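# Lay cloth flat in glasses case and close it

## Task

Get the cleaning cloth fully inside the glasses case, lying flat and low, then close the lid so the case ends up shut and upright on the table.

## Robot and tools

Robot: two arms, left_arm carrying a five-finger left hand and right_arm carrying a five-finger right hand; the left hand mirrors the right. Base positions in the scene frame: left_arm (+0.039, +0.298, +0.003) m, right_arm (-0.016, -0.360, +0.047) m, both with almost no rotation. A two-camera stand sits behind the arms. Something may occasionally nudge a loose object.

Frames: the scene frame has its origin at table-top height midway between the nominal bases, +z up, +x out over the table, and left_arm on the +y side. Image left/right do not match arm names. Everything an arm reports (hand pose, velocities, Hand target, wrist-camera poses) and every offset you send uses that arm's own base axes. Fixed cameras and the table use the scene frame. Rotations turn about the Hand target's position.

Hand point: a spot 0.05 m in front of the palm and 0.15 m from the wrist mount along the fingers. Its +z runs along straight fingers, +y out of the palm, +x across the palm away from the thumb on the right hand but toward the thumb on the left hand. Straight fingers reach 0.06-0.07 m past the point, with their centre lines 0.06 m behind it (-y). A wrist bracket on the little-finger side can strike things. Positions may read a few cm off, and arms often rest 1-3 cm (up to 5 cm) below the commanded pose because of friction and weight; this is not proof of contact.

One row = 28 numbers, each in [-1, 1], always for both arms: left dx, dy, dz, rx, ry, rz, left little, ring, middle, index, thumb_bend, thumb_turn, force_limit, speed, then the same 14 for the right arm. The six pose numbers are an offset, not a pose: they are measured from that arm's Hand target as it stood when the action (or move) began, never from the previous row, so sending the same offset twice moves twice. 1.0 equals 0.6 m or 180 degrees; rx, ry, rz form one rotation vector. All zeros means hold or re-request the current Hand target. Orientation is clipped each step to within 40 degrees of the measured one.

Hand numbers are absolute targets. Fingers and thumb_bend: +1 straight, -1 curled. thumb_turn: +1 beside the palm, -1 across in front of it (needed to grip). force_limit: about 0 N at -1 up to 10 N at +1 (15 N for the two thumb motors). speed: near zero at -1, full at +0.48 and above; use -0.94 or lower for a gentle grip. A motor only starts when its target changes by at least 0.002. To keep a hand unchanged, resend the last eight numbers you sent it; if you never sent any, use its hand_measured six plus hand_force_limit and hand_speed. To squeeze harder, raise force_limit and send a target more closed than hand_measured; to loosen, send one more open. Grippable thickness is roughly 0.035-0.065 m, handles down to 0.025 m.

Tools:
- execute_actions(actions, cameras): actions is a list of actions, each a list of up to 15 rows, one row per 1/30 s step; a shorter action holds its last row. An empty actions list just returns state and images. cameras: list of names, ["all"], or [].
- move(target, speed, blend, blocking, cameras): drives each hand point in a straight line to a target given as one 28-number row or up to 15 rows; every row is an offset from the same starting Hand targets. speed is top path speed in m/s, 0.002 to 4.3, default 0.25 (turning up to twice that in rad/s), one value or one per target. blend in m rounds corners (0 = stop at each target). blocking=false returns after about 0.5 s while the motion continues. Paths are capped at 10 s and do not avoid obstacles or the other arm. The result adds a move: line ending in done, off_target, moving, held or fault, plus limits (paced = pose clipped, held = steps withheld).
- wait(seconds 0-10, cameras): lets time pass holding last commands.
- stop(cameras): brakes a running move.
- zoom_image(camera, region): camera is cam_high, cam_low, cam_left_wrist or cam_right_wrist; region [x0, y0, x1, y1] in pixels from the top-left, at most 504 by 504. Only cameras in the newest images.
- show_instructions(): shows the reference pages (a five-finger left hand diagram).
- finished_scene(scene=1): ends the attempt irreversibly; the result must hold without the robot.

Cameras are 672x504 each: cam_high, cam_low, cam_left_wrist, cam_right_wrist.

Result lines: end_effector_position (m) and end_effector_quat_wxyz in the base frame; Hand target (origin for the next offsets); Joint positions, velocities (may say within noise) and torques (numbers 3 and 4 wrap at ±28 N m); hand_measured, hand_stopped_by (moving, target, force, stalled, fault) and hand_load_n (fingertip force, positive pushing open; near 0 means no grip), all in motor order; hand_force_limit, hand_speed. MOTOR HOT warns of heat; an OVER-TEMPERATURE FAULT drops that arm for 30-60 s or more.

Avoid: anything falling or being left off the table; releasing moving parts; fast impacts or hard shoves, especially on fixed or heavy things; arms touching each other or a hand gripping the other hand's fingers; heavy loads, twists or pushes on fingers; paths passing near an arm's own base; long stretched holds or pushing at unreachable poses, which overheat motors. Blocked arms keep pressing; command them back past the hand point to relieve it.

Each tool is called after "Call:" in YAML: its name, and indented under it one key for each argument.

Reference images:

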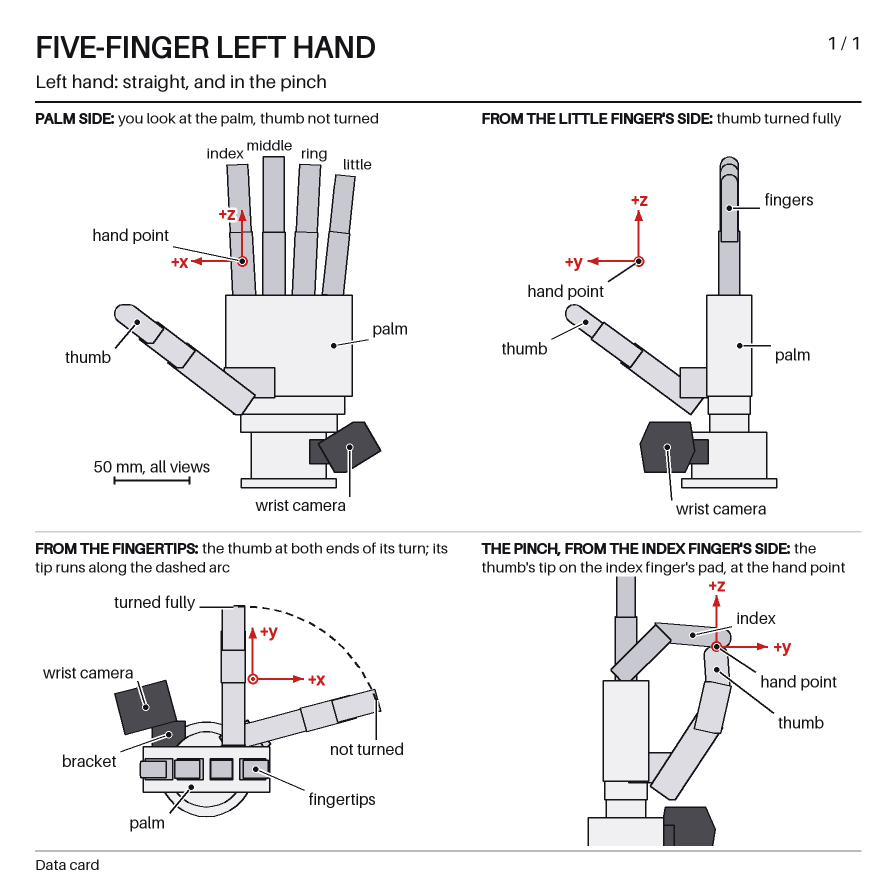

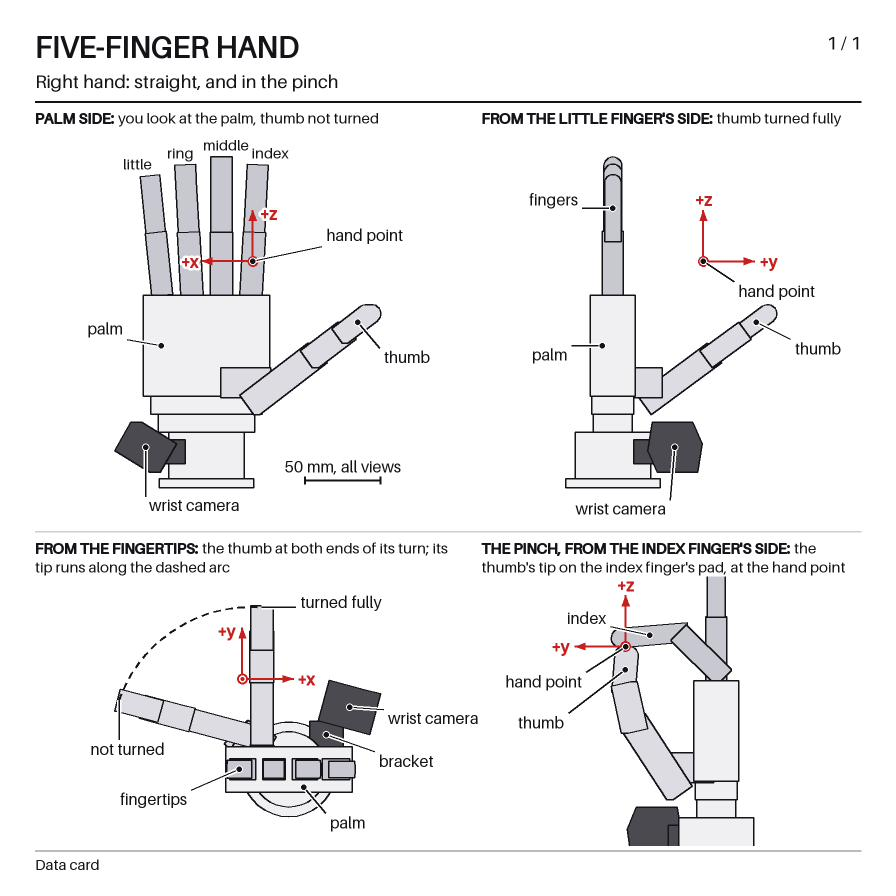

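## Session

Call:
execute_actions:
  actions: []

Scene clock: 0.00 s.
left_arm: end_effector_position=(+0.5788, +0.0761, +0.3256) hand_measured=(+1.000, +1.000, +1.000, +1.000, +1.000, +1.000) hand_load_n=(+0.0, +0.0, +0.0, +0.0, +0.0, +0.0) hand_stopped_by=(target, target, target, target, target, target) hand_force_limit=0.00 hand_speed=-0.80 end_effector_quat_wxyz=(+0.150, +0.175, +0.932, +0.279) | right_arm: end_effector_position=(+0.6264, +0.1492, +0.0751) hand_measured=(+1.000, +1.000, +1.000, +1.000, +1.000, +1.000) hand_load_n=(+0.0, +0.0, +0.0, +0.0, +0.0, +0.0) hand_stopped_by=(target, target, target, target, target, target) hand_force_limit=0.00 hand_speed=-0.80 end_effector_quat_wxyz=(-0.038, +0.931, -0.364, -0.013)
Joint positions: left_arm=[-0.142 1.64 1.685 -1.249 -0.543 1.904] | right_arm=[0.225 2.297 2.234 -1.487 -0.077 -0.6]
Joint velocities: within noise
Joint torques (N m): no reading
Heat: left arm: hottest waist 34 °C; right arm: hottest waist 29 °C.
Hand target: left_arm +0.5824, +0.0756, +0.3429; +0.168, +0.169, +0.930, +0.280 | right_arm +0.6317, +0.1504, +0.0746; -0.040, +0.931, -0.364, -0.009

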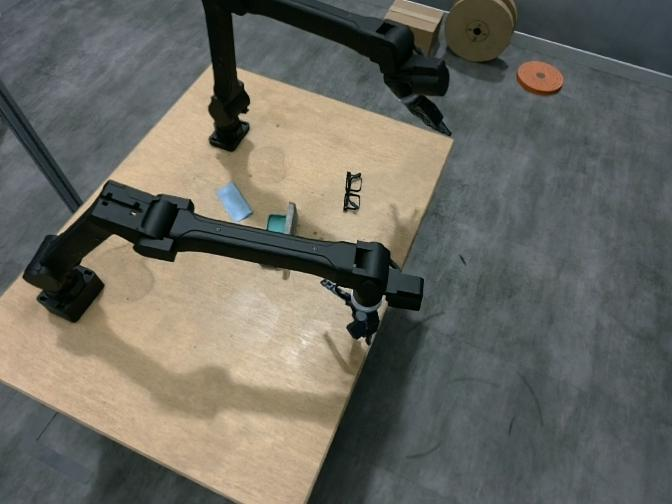

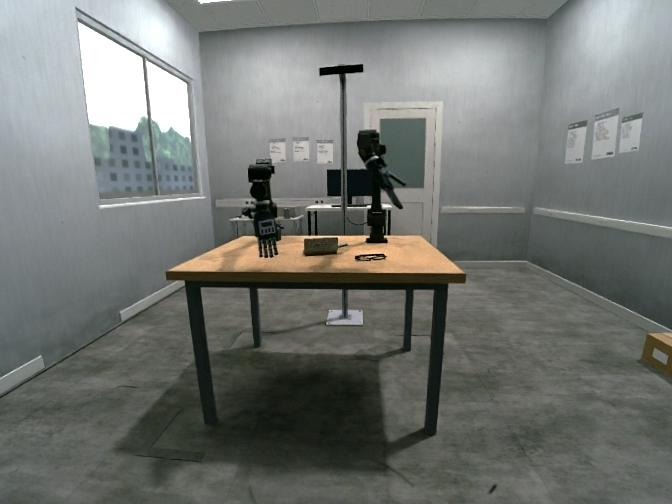

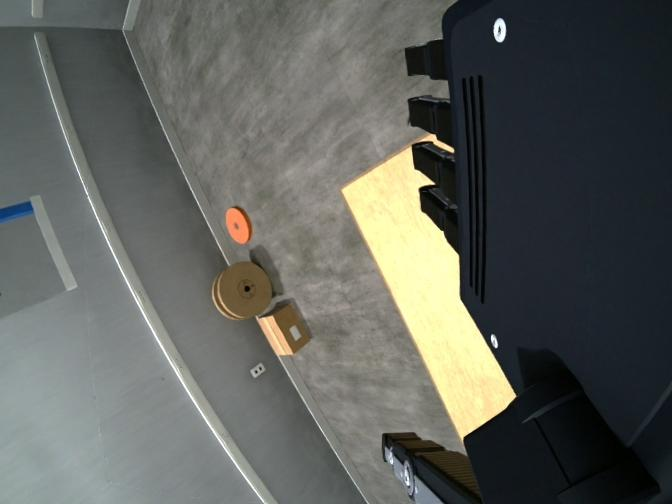

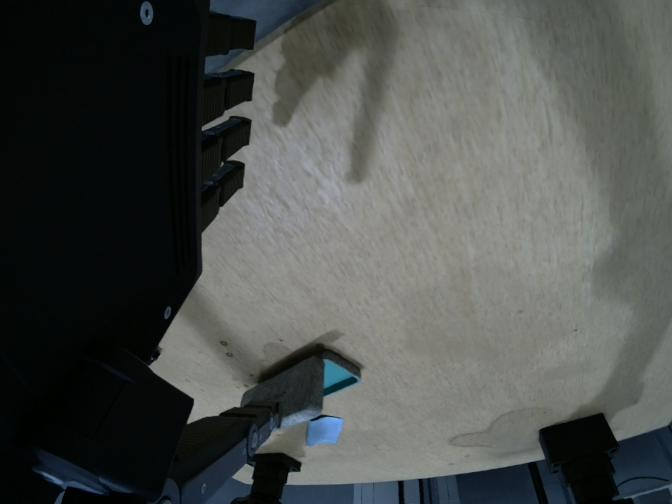

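Call:
zoom_image:
  camera: "cam_high"
  region: [180, 130, 400, 300]

Call:
zoom_image:
  camera: "cam_right_wrist"
  region: [180, 300, 432, 489]

Call:
zoom_image:
  camera: "cam_low"
  region: [220, 200, 420, 290]

Scaled by 2.291 from the camera's 672x504 image, which has a finer 960x720 frame.

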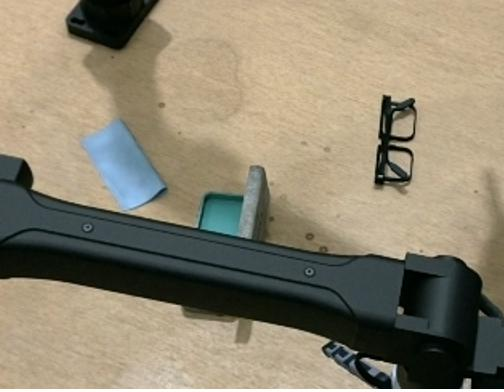

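Scaled by 2.000 from the camera's 672x504 image, which has a finer 960x720 frame.

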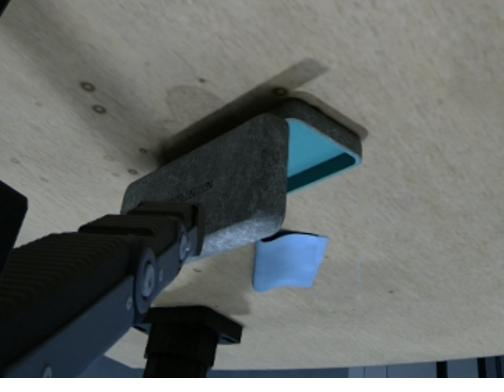

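Scaled by 2.520 from the camera's 672x504 image, which has a finer 960x720 frame.

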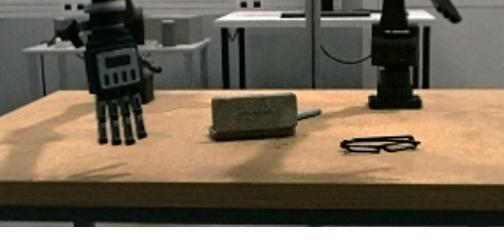

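Call:
move:
  target: [0,0,0,0,0,0,1,1,1,1,1,1,0,-0.8, -0.25,-0.6,0.25,0,0,-0.2,1,1,1,1,1,1,0,-0.8]
  speed: 0.3
  cameras: ["all"]

Scene clock: 41.47 s.
left_arm: end_effector_position=(+0.5788, +0.0761, +0.3256) hand_measured=(+1.000, +1.000, +1.000, +1.000, +1.000, +1.000) hand_load_n=(+0.0, +0.5, +0.0, +0.0, +0.0, +0.0) hand_stopped_by=(target, target, target, target, target, target) hand_force_limit=0.00 hand_speed=-0.80 end_effector_quat_wxyz=(+0.150, +0.175, +0.932, +0.279) | right_arm: end_effector_position=(+0.4716, -0.2079, +0.2130) hand_measured=(+1.000, +1.000, +1.000, +1.000, +1.000, +1.000) hand_load_n=(+0.0, -0.5, +0.0, +0.0, +0.0, +0.0) hand_stopped_by=(target, target, target, target, target, target) hand_force_limit=0.00 hand_speed=-0.80 end_effector_quat_wxyz=(-0.037, +0.768, -0.639, -0.008)
Joint positions: left_arm=[-0.142 1.64 1.685 -1.249 -0.543 1.904] | right_arm=[-0.425 1.874 1.899 -1.593 -0.075 -0.607]
Joint torques (N m): left_arm=[0.21 -13.68 10.89 0.83 -0.43 -0.02] | right_arm=[-0.21 -19.49 14.65 -0.05 -0.13 -0.08]
Heat: left arm: hottest elbow 36 °C; right arm: hottest elbow 34 °C.
Hand target: left_arm +0.5824, +0.0756, +0.3429; +0.168, +0.169, +0.930, +0.280 | right_arm +0.4816, -0.2096, +0.2246; -0.041, +0.773, -0.633, +0.004
Off the commanded pose: left_arm 0.018 m, 2 deg | right_arm 0.015 m, 2 deg.
move: off_target (left_arm, right_arm)

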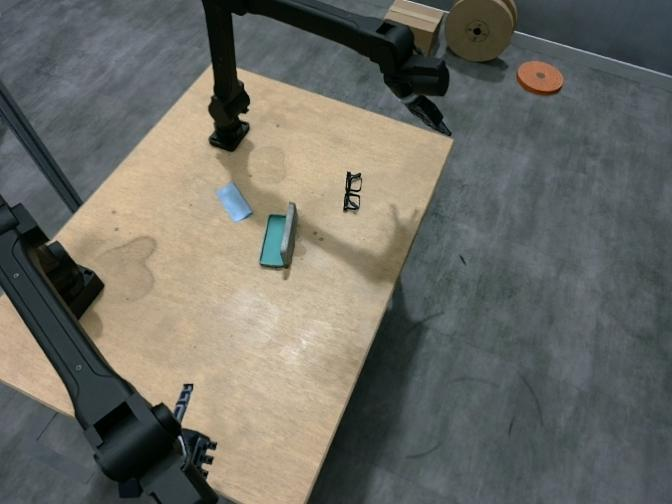

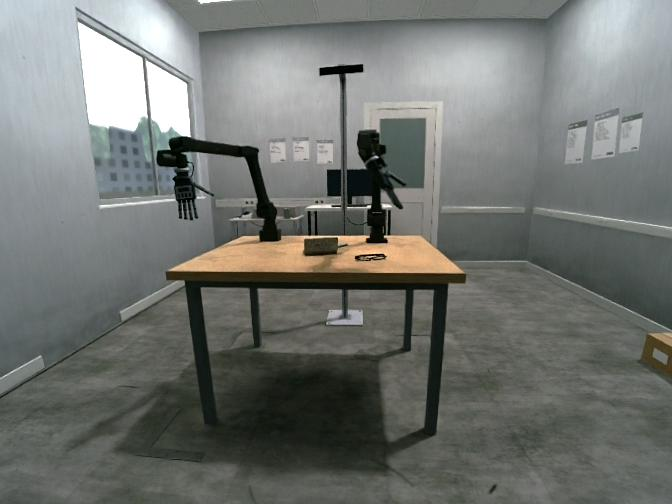

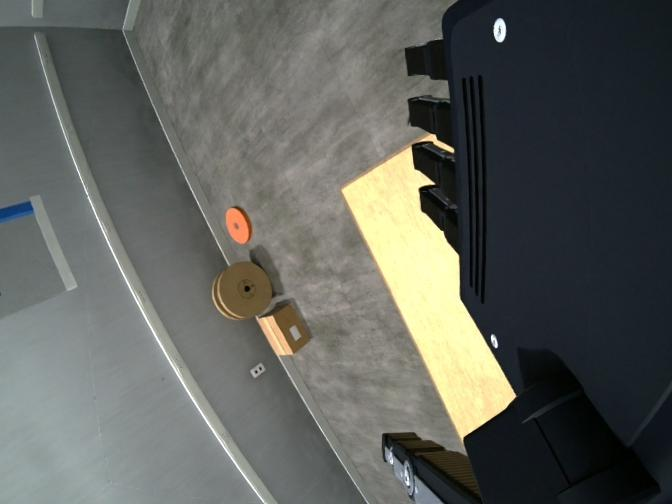

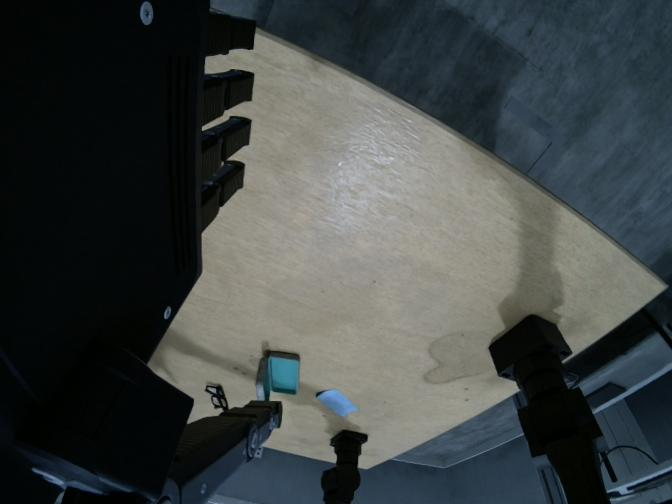

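Call:
zoom_image:
  camera: "cam_high"
  region: [200, 160, 320, 290]

Call:
zoom_image:
  camera: "cam_right_wrist"
  region: [190, 330, 390, 480]

Call:
zoom_image:
  camera: "cam_low"
  region: [290, 225, 400, 270]

Call:
zoom_image:
  camera: "cam_high"
  region: [0, 60, 480, 504]

Scaled by 3.877 from the camera's 672x504 image, which has a finer 960x720 frame.

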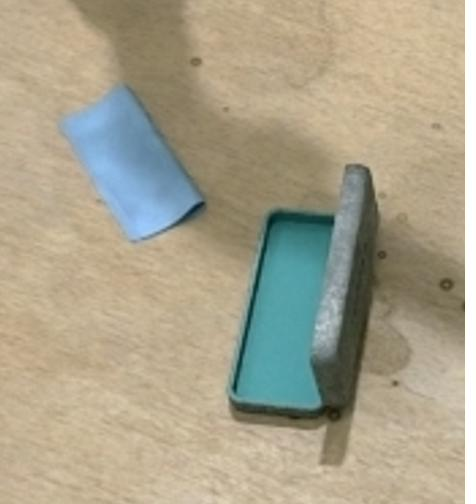

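Scaled by 2.520 from the camera's 672x504 image, which has a finer 960x720 frame.

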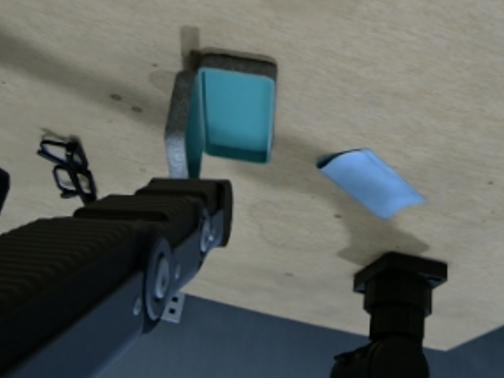

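Scaled by 4.582 from the camera's 672x504 image, which has a finer 960x720 frame.

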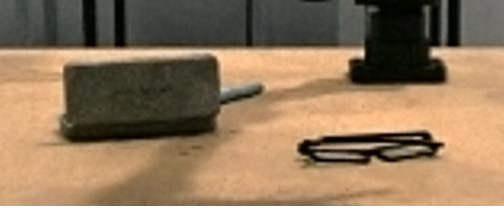

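Scaled by 1.050 from the camera's 672x504 image, which has a finer 960x720 frame.

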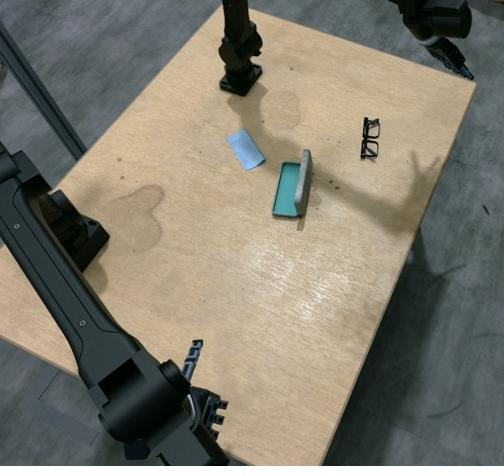

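Call:
move:
  target: [0,0,0,0,0,0,1,1,1,1,1,1,0,-0.8, -0.276,0.916,0,0,0,0,1,1,1,1,1,1,0,-0.8]
  speed: 0.3
  cameras: ["all"]

Scene clock: 56.20 s.
left_arm: end_effector_position=(+0.5788, +0.0761, +0.3256) hand_measured=(+1.000, +1.000, +1.000, +1.000, +1.000, +1.000) hand_load_n=(+0.0, +0.0, +0.0, +0.0, +0.0, +0.0) hand_stopped_by=(target, target, target, target, target, target) hand_force_limit=0.00 hand_speed=-0.80 end_effector_quat_wxyz=(+0.150, +0.175, +0.932, +0.279) | right_arm: end_effector_position=(+0.3029, +0.3305, +0.2152) hand_measured=(+1.000, +1.000, +1.000, +1.000, +1.000, +1.000) hand_load_n=(+0.0, +0.0, +0.0, +0.0, +0.0, +0.0) hand_stopped_by=(target, target, target, target, target, target) hand_force_limit=0.00 hand_speed=-0.80 end_effector_quat_wxyz=(-0.027, +0.777, -0.629, +0.000)
Joint positions: left_arm=[-0.142 1.64 1.685 -1.249 -0.543 1.904] | right_arm=[0.702 1.566 1.5 -1.452 -0.009 0.492]
Joint torques (N m): left_arm=[0.21 -13.68 10.89 0.81 -0.43 -0.02] | right_arm=[-0.15 -13.51 14.87 0.65 0.03 0.08]
Heat: left arm: hottest elbow 37 °C; right arm: hottest elbow 35 °C.
Hand target: left_arm +0.5824, +0.0756, +0.3429; +0.168, +0.169, +0.930, +0.280 | right_arm +0.3162, +0.3401, +0.2245; -0.041, +0.773, -0.633, +0.004
Off the commanded pose: left_arm 0.018 m, 2 deg | right_arm 0.019 m, 2 deg.
move: off_target (left_arm, right_arm)

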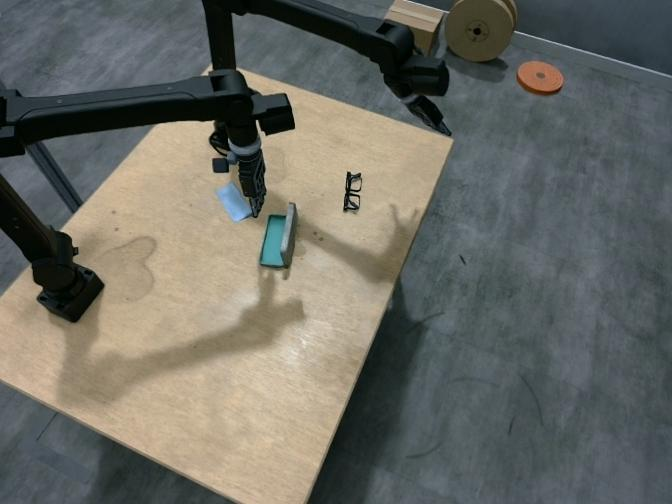

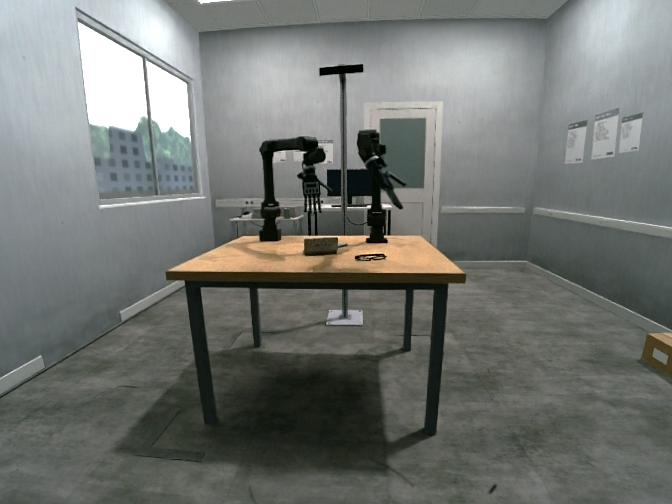

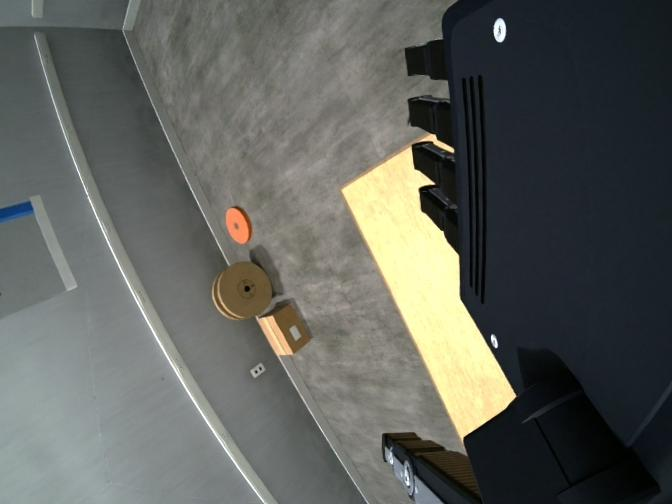

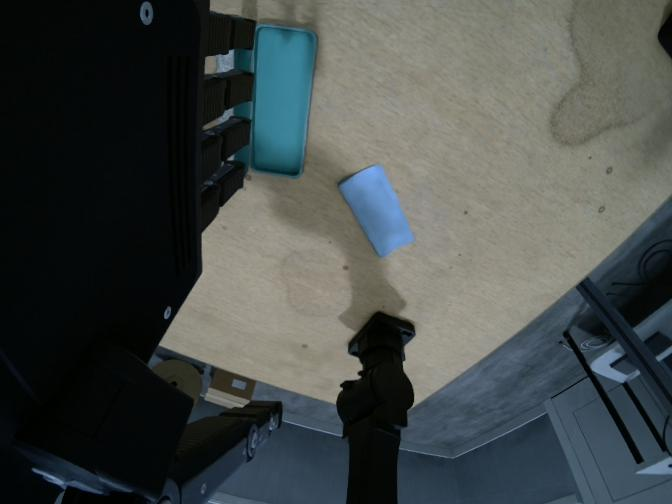

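Call:
zoom_image:
  camera: "cam_right_wrist"
  region: [230, 10, 450, 280]

Scaled by 1.867 from the camera's 672x504 image, which has a finer 960x720 frame.

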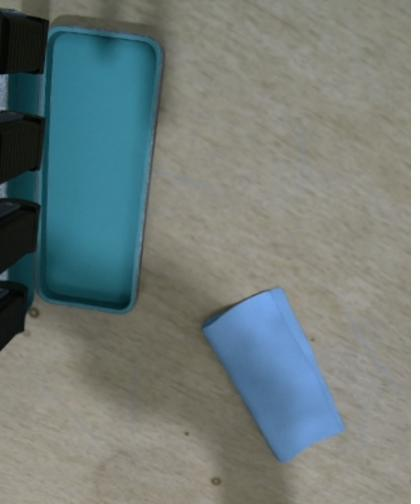

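Call:
move:
  target: [0,0,0,0,0,0,1,1,1,1,1,1,0,-0.8, -0.133,0,0,0,0,0,1,1,1,1,1,1,0,-0.8]
  speed: 0.25
  cameras: ["cam_high","cam_right_wrist"]

Scene clock: 73.43 s.
left_arm: end_effector_position=(+0.5788, +0.0761, +0.3256) hand_measured=(+1.000, +1.000, +1.000, +1.000, +1.000, +1.000) hand_load_n=(+0.0, +0.0, +0.0, +0.0, +0.0, +0.0) hand_stopped_by=(target, target, target, target, target, target) hand_force_limit=0.00 hand_speed=-0.80 end_effector_quat_wxyz=(+0.150, +0.175, +0.932, +0.279) | right_arm: end_effector_position=(+0.2346, +0.3373, +0.2280) hand_measured=(+1.000, +1.000, +1.000, +1.000, +1.000, +1.000) hand_load_n=(+0.0, +0.0, +0.0, +0.0, +0.0, -0.5) hand_stopped_by=(target, target, target, target, target, target) hand_force_limit=0.00 hand_speed=-0.80 end_effector_quat_wxyz=(-0.038, +0.775, -0.630, +0.003)
Joint positions: left_arm=[-0.142 1.64 1.685 -1.249 -0.543 1.904] | right_arm=[0.819 1.43 1.385 -1.449 0.001 0.613]
Joint torques (N m): left_arm=[0.21 -13.68 10.89 0.81 -0.43 -0.02] | right_arm=[-0.03 -12.63 10.19 1.55 0.04 0.1]
Heat: left arm: hottest elbow 38 °C; right arm: hottest elbow 37 °C.
Hand target: left_arm +0.5824, +0.0756, +0.3429; +0.168, +0.169, +0.930, +0.280 | right_arm +0.2364, +0.3400, +0.2245; -0.041, +0.773, -0.633, +0.004
Off the commanded pose: left_arm 0.018 m, 2 deg | right_arm 0.005 m, 1 deg.
move: off_target (left_arm)
Images, in order (width x height): cam_high 672x504, cam_right_wrist 672x504.

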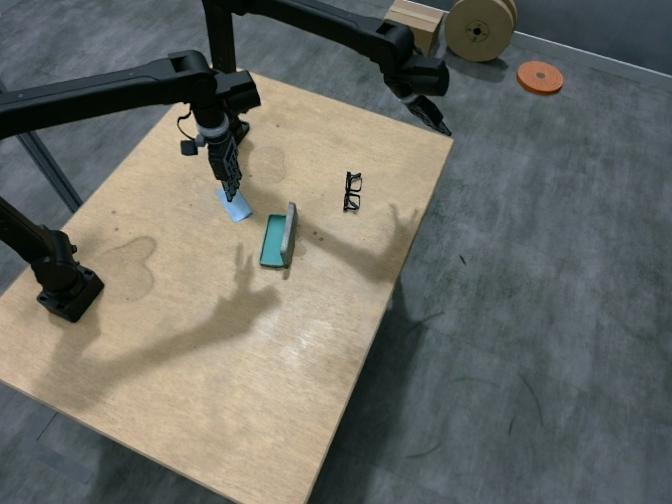

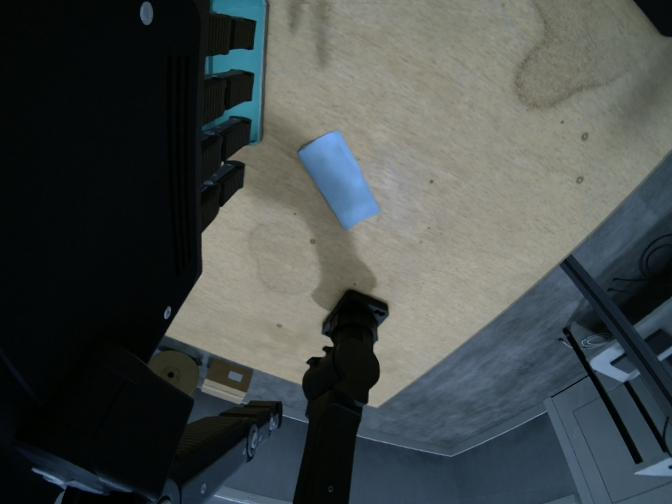

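Call:
move:
  target: [0,0,0,0,0,0,1,1,1,1,1,1,0,-0.8, 0.0,-0.075,-0.142,0,0,0,1,1,1,1,1,1,0,-0.8]
  speed: 0.2
  cameras: ["cam_high","cam_right_wrist","cam_low"]

Call:
zoom_image:
  camera: "cam_right_wrist"
  region: [240, 0, 480, 280]

Scene clock: 89.00 s.
left_arm: end_effector_position=(+0.5788, +0.0761, +0.3256) hand_measured=(+1.000, +1.000, +1.000, +1.000, +1.000, +1.000) hand_load_n=(+0.0, +0.0, +0.0, +0.0, +0.0, +0.0) hand_stopped_by=(target, target, target, target, target, target) hand_force_limit=0.00 hand_speed=-0.80 end_effector_quat_wxyz=(+0.150, +0.175, +0.932, +0.279) | right_arm: end_effector_position=(+0.2338, +0.2954, +0.1396) hand_measured=(+1.000, +1.000, +1.000, +1.000, +1.000, +1.000) hand_load_n=(+0.0, +0.0, +0.0, +0.0, +0.0, +0.0) hand_stopped_by=(target, target, target, target, target, target) hand_force_limit=0.00 hand_speed=-0.80 end_effector_quat_wxyz=(-0.034, +0.772, -0.635, +0.004)
Joint positions: left_arm=[-0.142 1.64 1.685 -1.249 -0.543 1.904] | right_arm=[0.748 1.393 1.112 -1.221 -0.001 0.554]
Joint torques (N m): left_arm=[0.21 -13.68 10.89 0.83 -0.43 -0.02] | right_arm=[-0.73 -12.51 9.88 1.28 -0.11 -0.07]
Heat: left arm: hottest elbow 39 °C; right arm: hottest elbow 38 °C.
Hand target: left_arm +0.5824, +0.0756, +0.3429; +0.168, +0.169, +0.930, +0.280 | right_arm +0.2364, +0.2949, +0.1392; -0.041, +0.773, -0.633, +0.004
Off the commanded pose: left_arm 0.018 m, 2 deg | right_arm 0.003 m, 1 deg.
move: off_target (left_arm)
Images, in order (width x height): cam_high 672x504, cam_low 672x504, cam_right_wrist 672x504.

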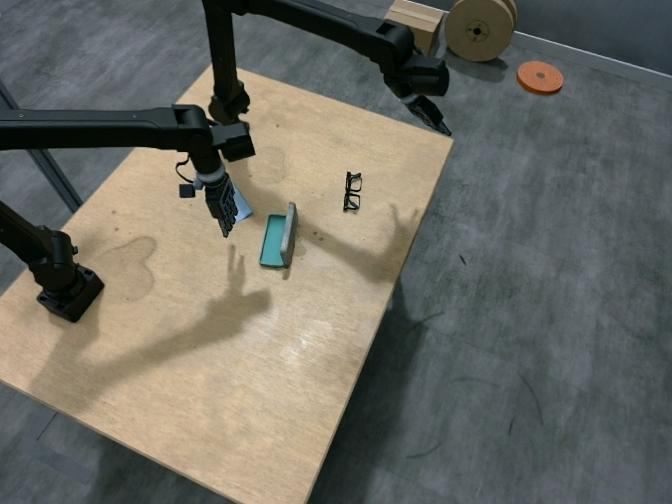

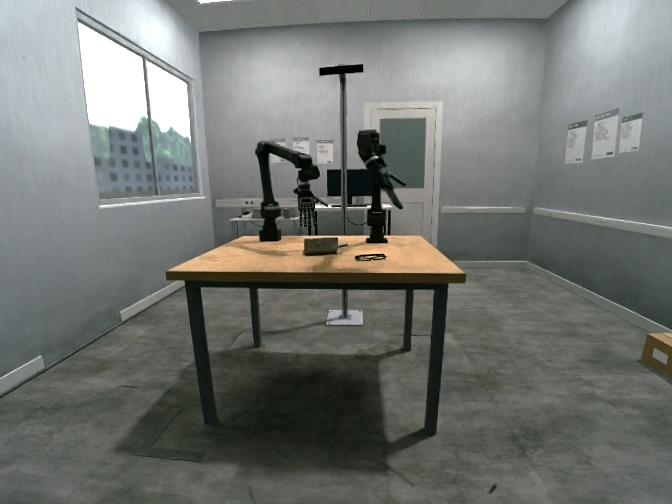

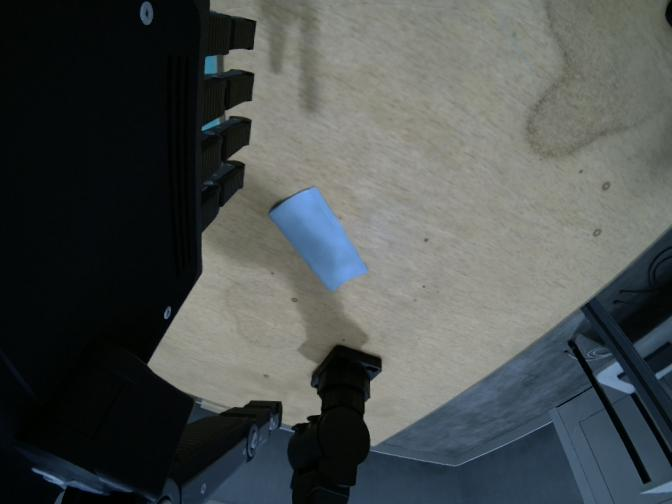

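Scaled by 1.800 from the camera's 672x504 image, which has a finer 960x720 frame.

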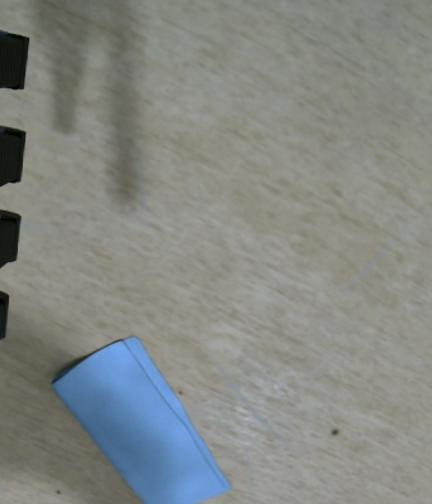

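Call:
zoom_image:
  camera: "cam_right_wrist"
  region: [255, 170, 385, 300]

Call:
zoom_image:
  camera: "cam_high"
  region: [210, 170, 270, 230]

Call:
zoom_image:
  camera: "cam_low"
  region: [300, 232, 360, 262]

Scaled by 3.877 from the camera's 672x504 image, which has a finer 960x720 frame.

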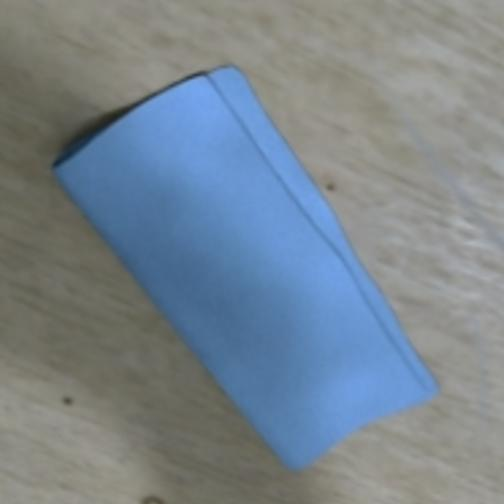

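Scaled by 8.400 from the camera's 672x504 image, which has a finer 960x720 frame.

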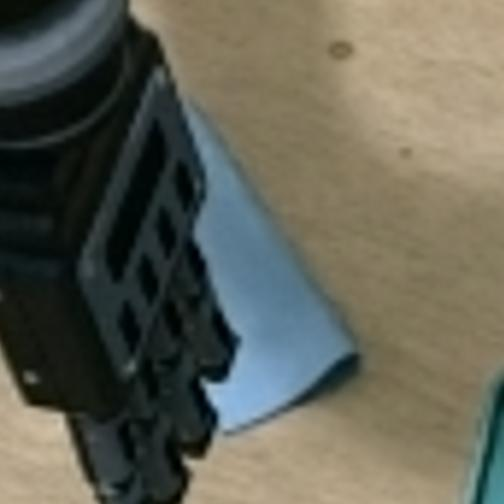

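Scaled by 8.400 from the camera's 672x504 image, which has a finer 960x720 frame.

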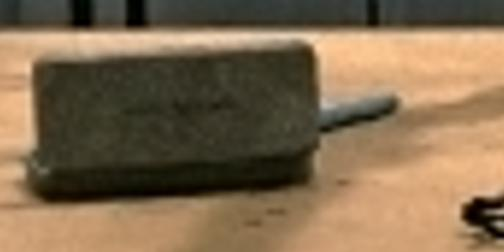

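Call:
move:
  target: [0,0,0,0,0,0,1,1,1,1,1,1,0,-0.8, -0.0795,0.2348,-0.06,0.1378,-0.2359,0.2211,1,1,0.5,0.5,1,-1,-0.2,-0.2]
  speed: 0.15
  cameras: ["all"]

Scene clock: 116.77 s.
left_arm: end_effector_position=(+0.5788, +0.0761, +0.3256) hand_measured=(+1.000, +1.000, +1.000, +1.000, +1.000, +1.000) hand_load_n=(+0.0, +0.0, +0.0, +0.0, +0.0, +0.0) hand_stopped_by=(target, target, target, target, target, target) hand_force_limit=0.00 hand_speed=-0.80 end_effector_quat_wxyz=(+0.150, +0.175, +0.932, +0.279) | right_arm: end_effector_position=(+0.1906, +0.4336, +0.1079) hand_measured=(+1.000, +1.000, +0.500, +0.500, +1.000, -1.000) hand_load_n=(+0.0, +0.0, +0.0, +0.0, +0.0, +0.0) hand_stopped_by=(target, target, target, target, target, target) hand_force_limit=-0.20 hand_speed=-0.20 end_effector_quat_wxyz=(-0.417, +0.855, -0.278, +0.131)
Joint positions: left_arm=[-0.142 1.64 1.685 -1.249 -0.543 1.904] | right_arm=[1.138 1.244 0.725 -0.155 0.146 0.125]
Joint torques (N m): left_arm=[0.21 -13.68 10.88 0.81 -0.43 -0.02] | right_arm=[-0.09 -8.47 10.33 3.36 0.06 -0.09]
Heat: left arm: hottest elbow 39 °C; right arm: hottest elbow 37 °C.
Hand target: left_arm +0.5824, +0.0756, +0.3429; +0.168, +0.169, +0.930, +0.280 | right_arm +0.1887, +0.4358, +0.1033; -0.418, +0.857, -0.271, +0.132
Off the commanded pose: left_arm 0.018 m, 2 deg | right_arm 0.006 m, 1 deg.
move: off_target (left_arm)

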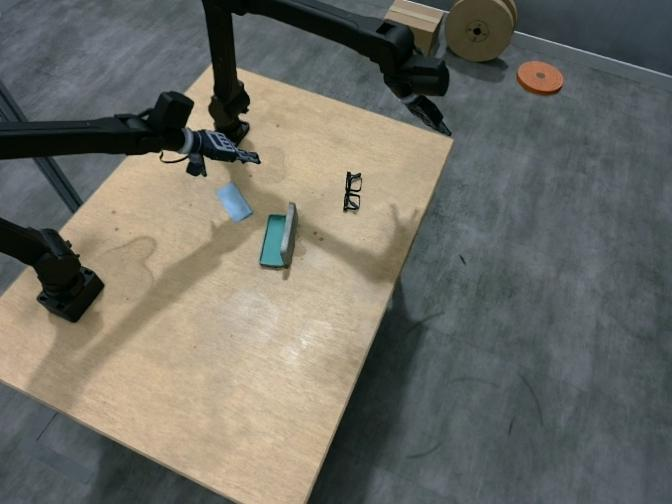

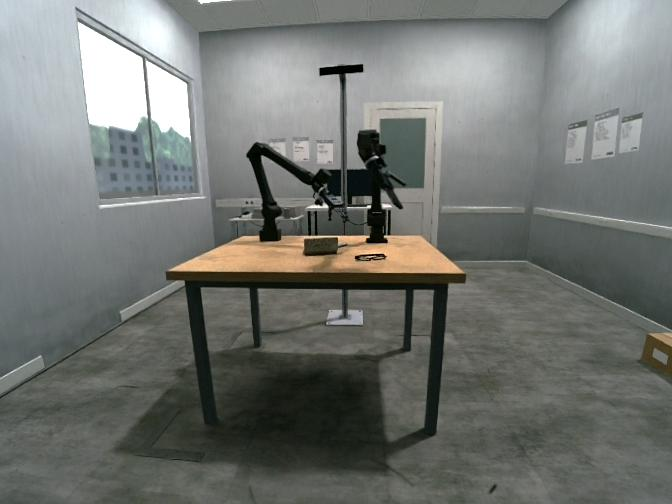

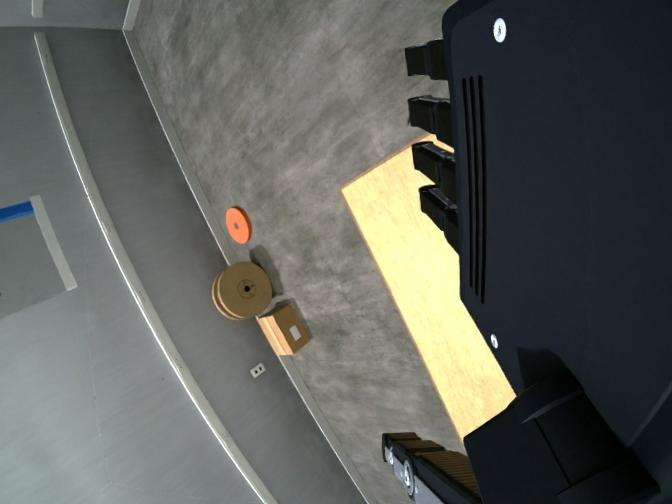

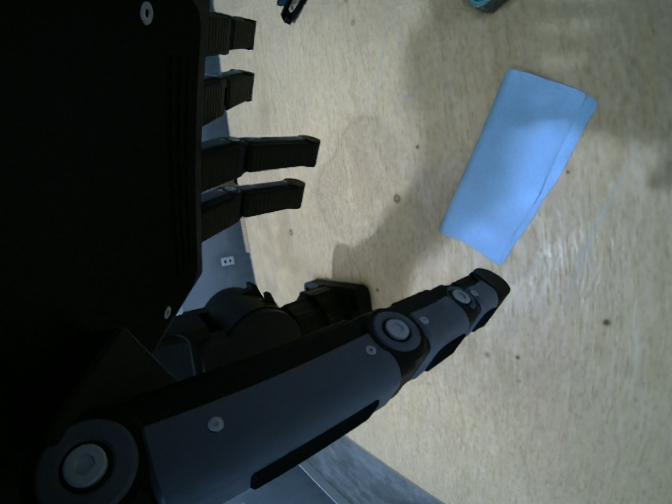

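Call:
zoom_image:
  camera: "cam_right_wrist"
  region: [200, 50, 620, 400]

Scaled by 1.200 from the camera's 672x504 image, which has a finer 960x720 frame.

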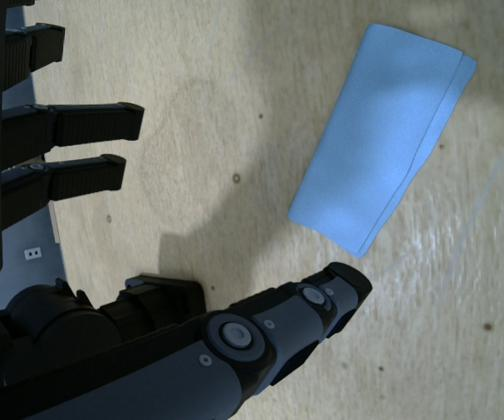

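Call:
move:
  target: [0,0,0,0,0,0,1,1,1,1,1,1,0,-0.8, 0.023,-0.05,-0.09,0,0,0,1,1,0.5,0.5,1,-1,-0.2,-0.2]
  speed: 0.12
  cameras: ["cam_high","cam_right_wrist"]

Scene clock: 128.33 s.
left_arm: end_effector_position=(+0.5788, +0.0761, +0.3256) hand_measured=(+1.000, +1.000, +1.000, +1.000, +1.000, +1.000) hand_load_n=(+0.0, +0.0, -0.5, +0.0, +0.0, +0.0) hand_stopped_by=(target, target, target, target, target, target) hand_force_limit=0.00 hand_speed=-0.80 end_effector_quat_wxyz=(+0.150, +0.175, +0.932, +0.279) | right_arm: end_effector_position=(+0.1989, +0.4060, +0.0529) hand_measured=(+1.000, +1.000, +0.500, +0.500, +1.000, -1.000) hand_load_n=(+0.0, +0.0, +0.0, +0.0, +0.0, +0.0) hand_stopped_by=(target, target, target, target, target, target) hand_force_limit=-0.20 hand_speed=-0.20 end_effector_quat_wxyz=(-0.417, +0.857, -0.272, +0.129)
Joint positions: left_arm=[-0.142 1.64 1.685 -1.249 -0.543 1.904] | right_arm=[1.077 1.296 0.592 0.033 0.089 0.078]
Joint torques (N m): left_arm=[0.21 -13.68 10.89 0.81 -0.43 -0.02] | right_arm=[-0.91 -8.06 9.21 3.26 -0.03 -0.06]
Heat: left arm: hottest elbow 40 °C; right arm: hottest elbow 37 °C.
Hand target: left_arm +0.5824, +0.0756, +0.3429; +0.168, +0.169, +0.930, +0.280 | right_arm +0.2024, +0.4059, +0.0493; -0.418, +0.857, -0.271, +0.132
Off the commanded pose: left_arm 0.018 m, 2 deg | right_arm 0.005 m, 0 deg.
move: off_target (left_arm)
Images, in order (width x height): cam_high 672x504, cam_right_wrist 672x504.

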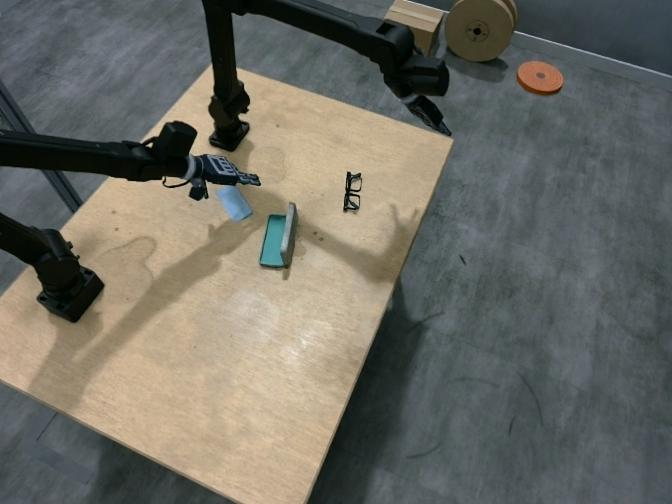

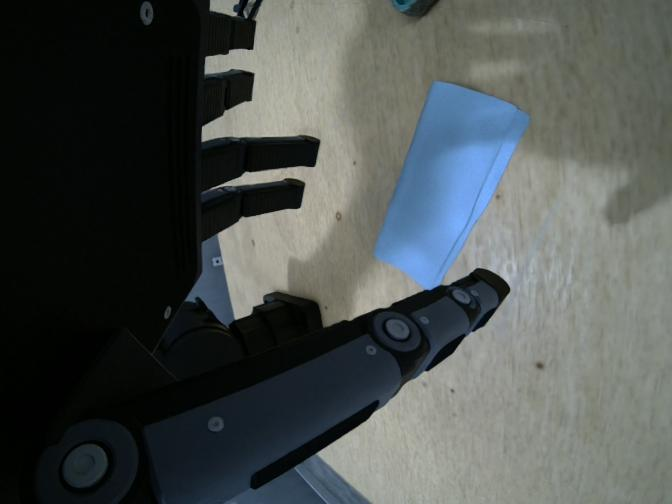

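Call:
move:
  target: [0,0,0,0,0,0,1,1,1,1,1,1,0,-0.8, 0.0,0.0,-0.092,0,0,0,1,1,0.5,0.5,1,-1,-0.2,-0.2]
  speed: 0.08
  cameras: ["cam_high","cam_low","cam_right_wrist"]

Scene clock: 132.70 s.
left_arm: end_effector_position=(+0.5788, +0.0761, +0.3256) hand_measured=(+1.000, +1.000, +1.000, +1.000, +1.000, +1.000) hand_load_n=(+0.0, +0.0, +0.0, +0.0, +0.0, +0.5) hand_stopped_by=(target, target, target, target, target, target) hand_force_limit=0.00 hand_speed=-0.80 end_effector_quat_wxyz=(+0.150, +0.175, +0.932, +0.279) | right_arm: end_effector_position=(+0.1995, +0.4072, -0.0019) hand_measured=(+1.000, +1.000, +0.500, +0.500, +1.000, -1.000) hand_load_n=(+0.0, -0.5, +0.0, +0.0, +0.0, +0.0) hand_stopped_by=(target, target, target, target, target, target) hand_force_limit=-0.20 hand_speed=-0.20 end_effector_quat_wxyz=(-0.418, +0.857, -0.272, +0.129)
Joint positions: left_arm=[-0.142 1.64 1.685 -1.249 -0.543 1.904] | right_arm=[1.077 1.452 0.534 0.249 0.089 0.077]
Joint torques (N m): left_arm=[0.21 -13.68 10.89 0.81 -0.43 -0.02] | right_arm=[-0.73 -8.82 7.57 3.29 -0.03 -0.1]
Heat: left arm: hottest elbow 40 °C; right arm: hottest elbow 37 °C.
Hand target: left_arm +0.5824, +0.0756, +0.3429; +0.168, +0.169, +0.930, +0.280 | right_arm +0.2025, +0.4060, -0.0058; -0.418, +0.857, -0.271, +0.132
Off the commanded pose: left_arm 0.018 m, 2 deg | right_arm 0.005 m, 0 deg.
move: off_target (left_arm)
Images, in order (width x height): cam_high 672x504, cam_low 672x504, cam_right_wrist 672x504.

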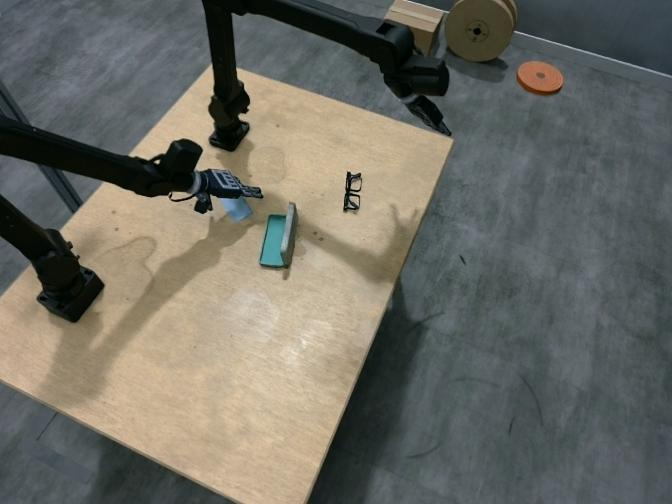

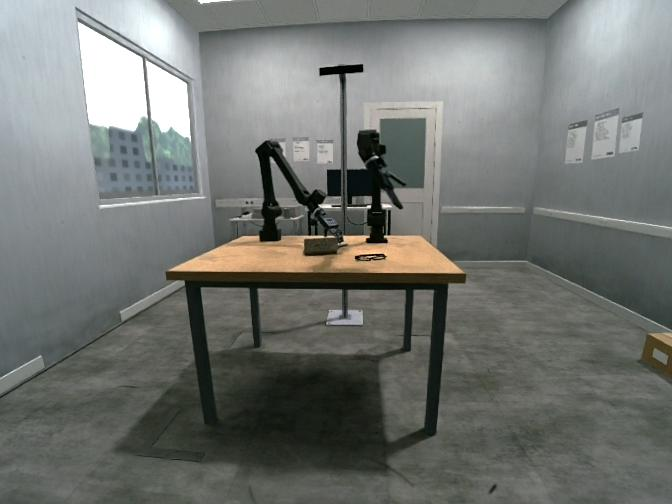

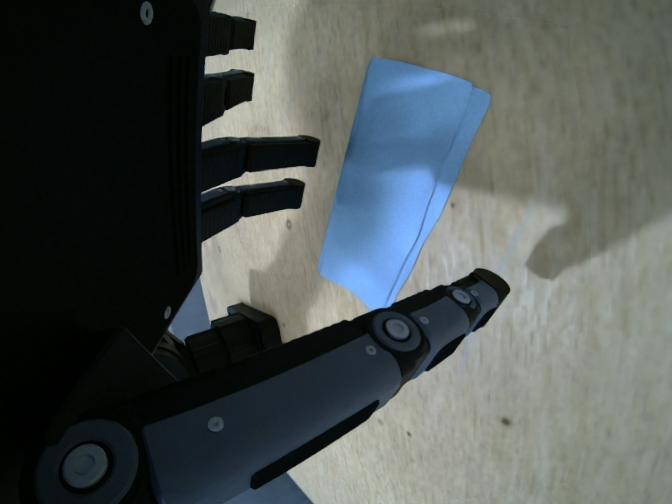

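Call:
zoom_image:
  camera: "cam_right_wrist"
  region: [200, 30, 560, 380]

Call:
zoom_image:
  camera: "cam_low"
  region: [290, 180, 380, 265]

Scaled by 1.400 from the camera's 672x504 image, which has a finer 960x720 frame.

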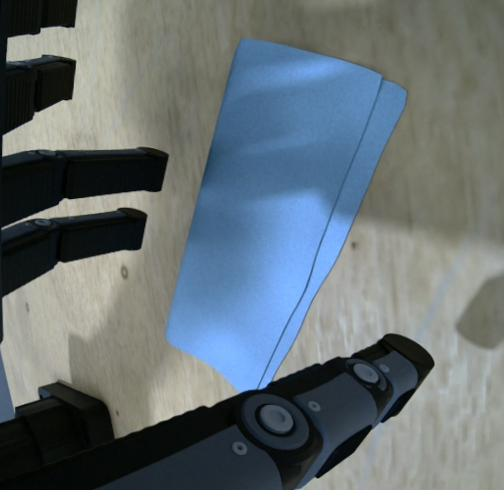

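Scaled by 5.600 from the camera's 672x504 image, which has a finer 960x720 frame.

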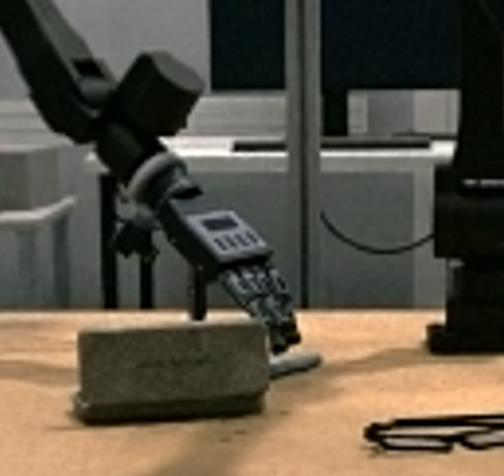

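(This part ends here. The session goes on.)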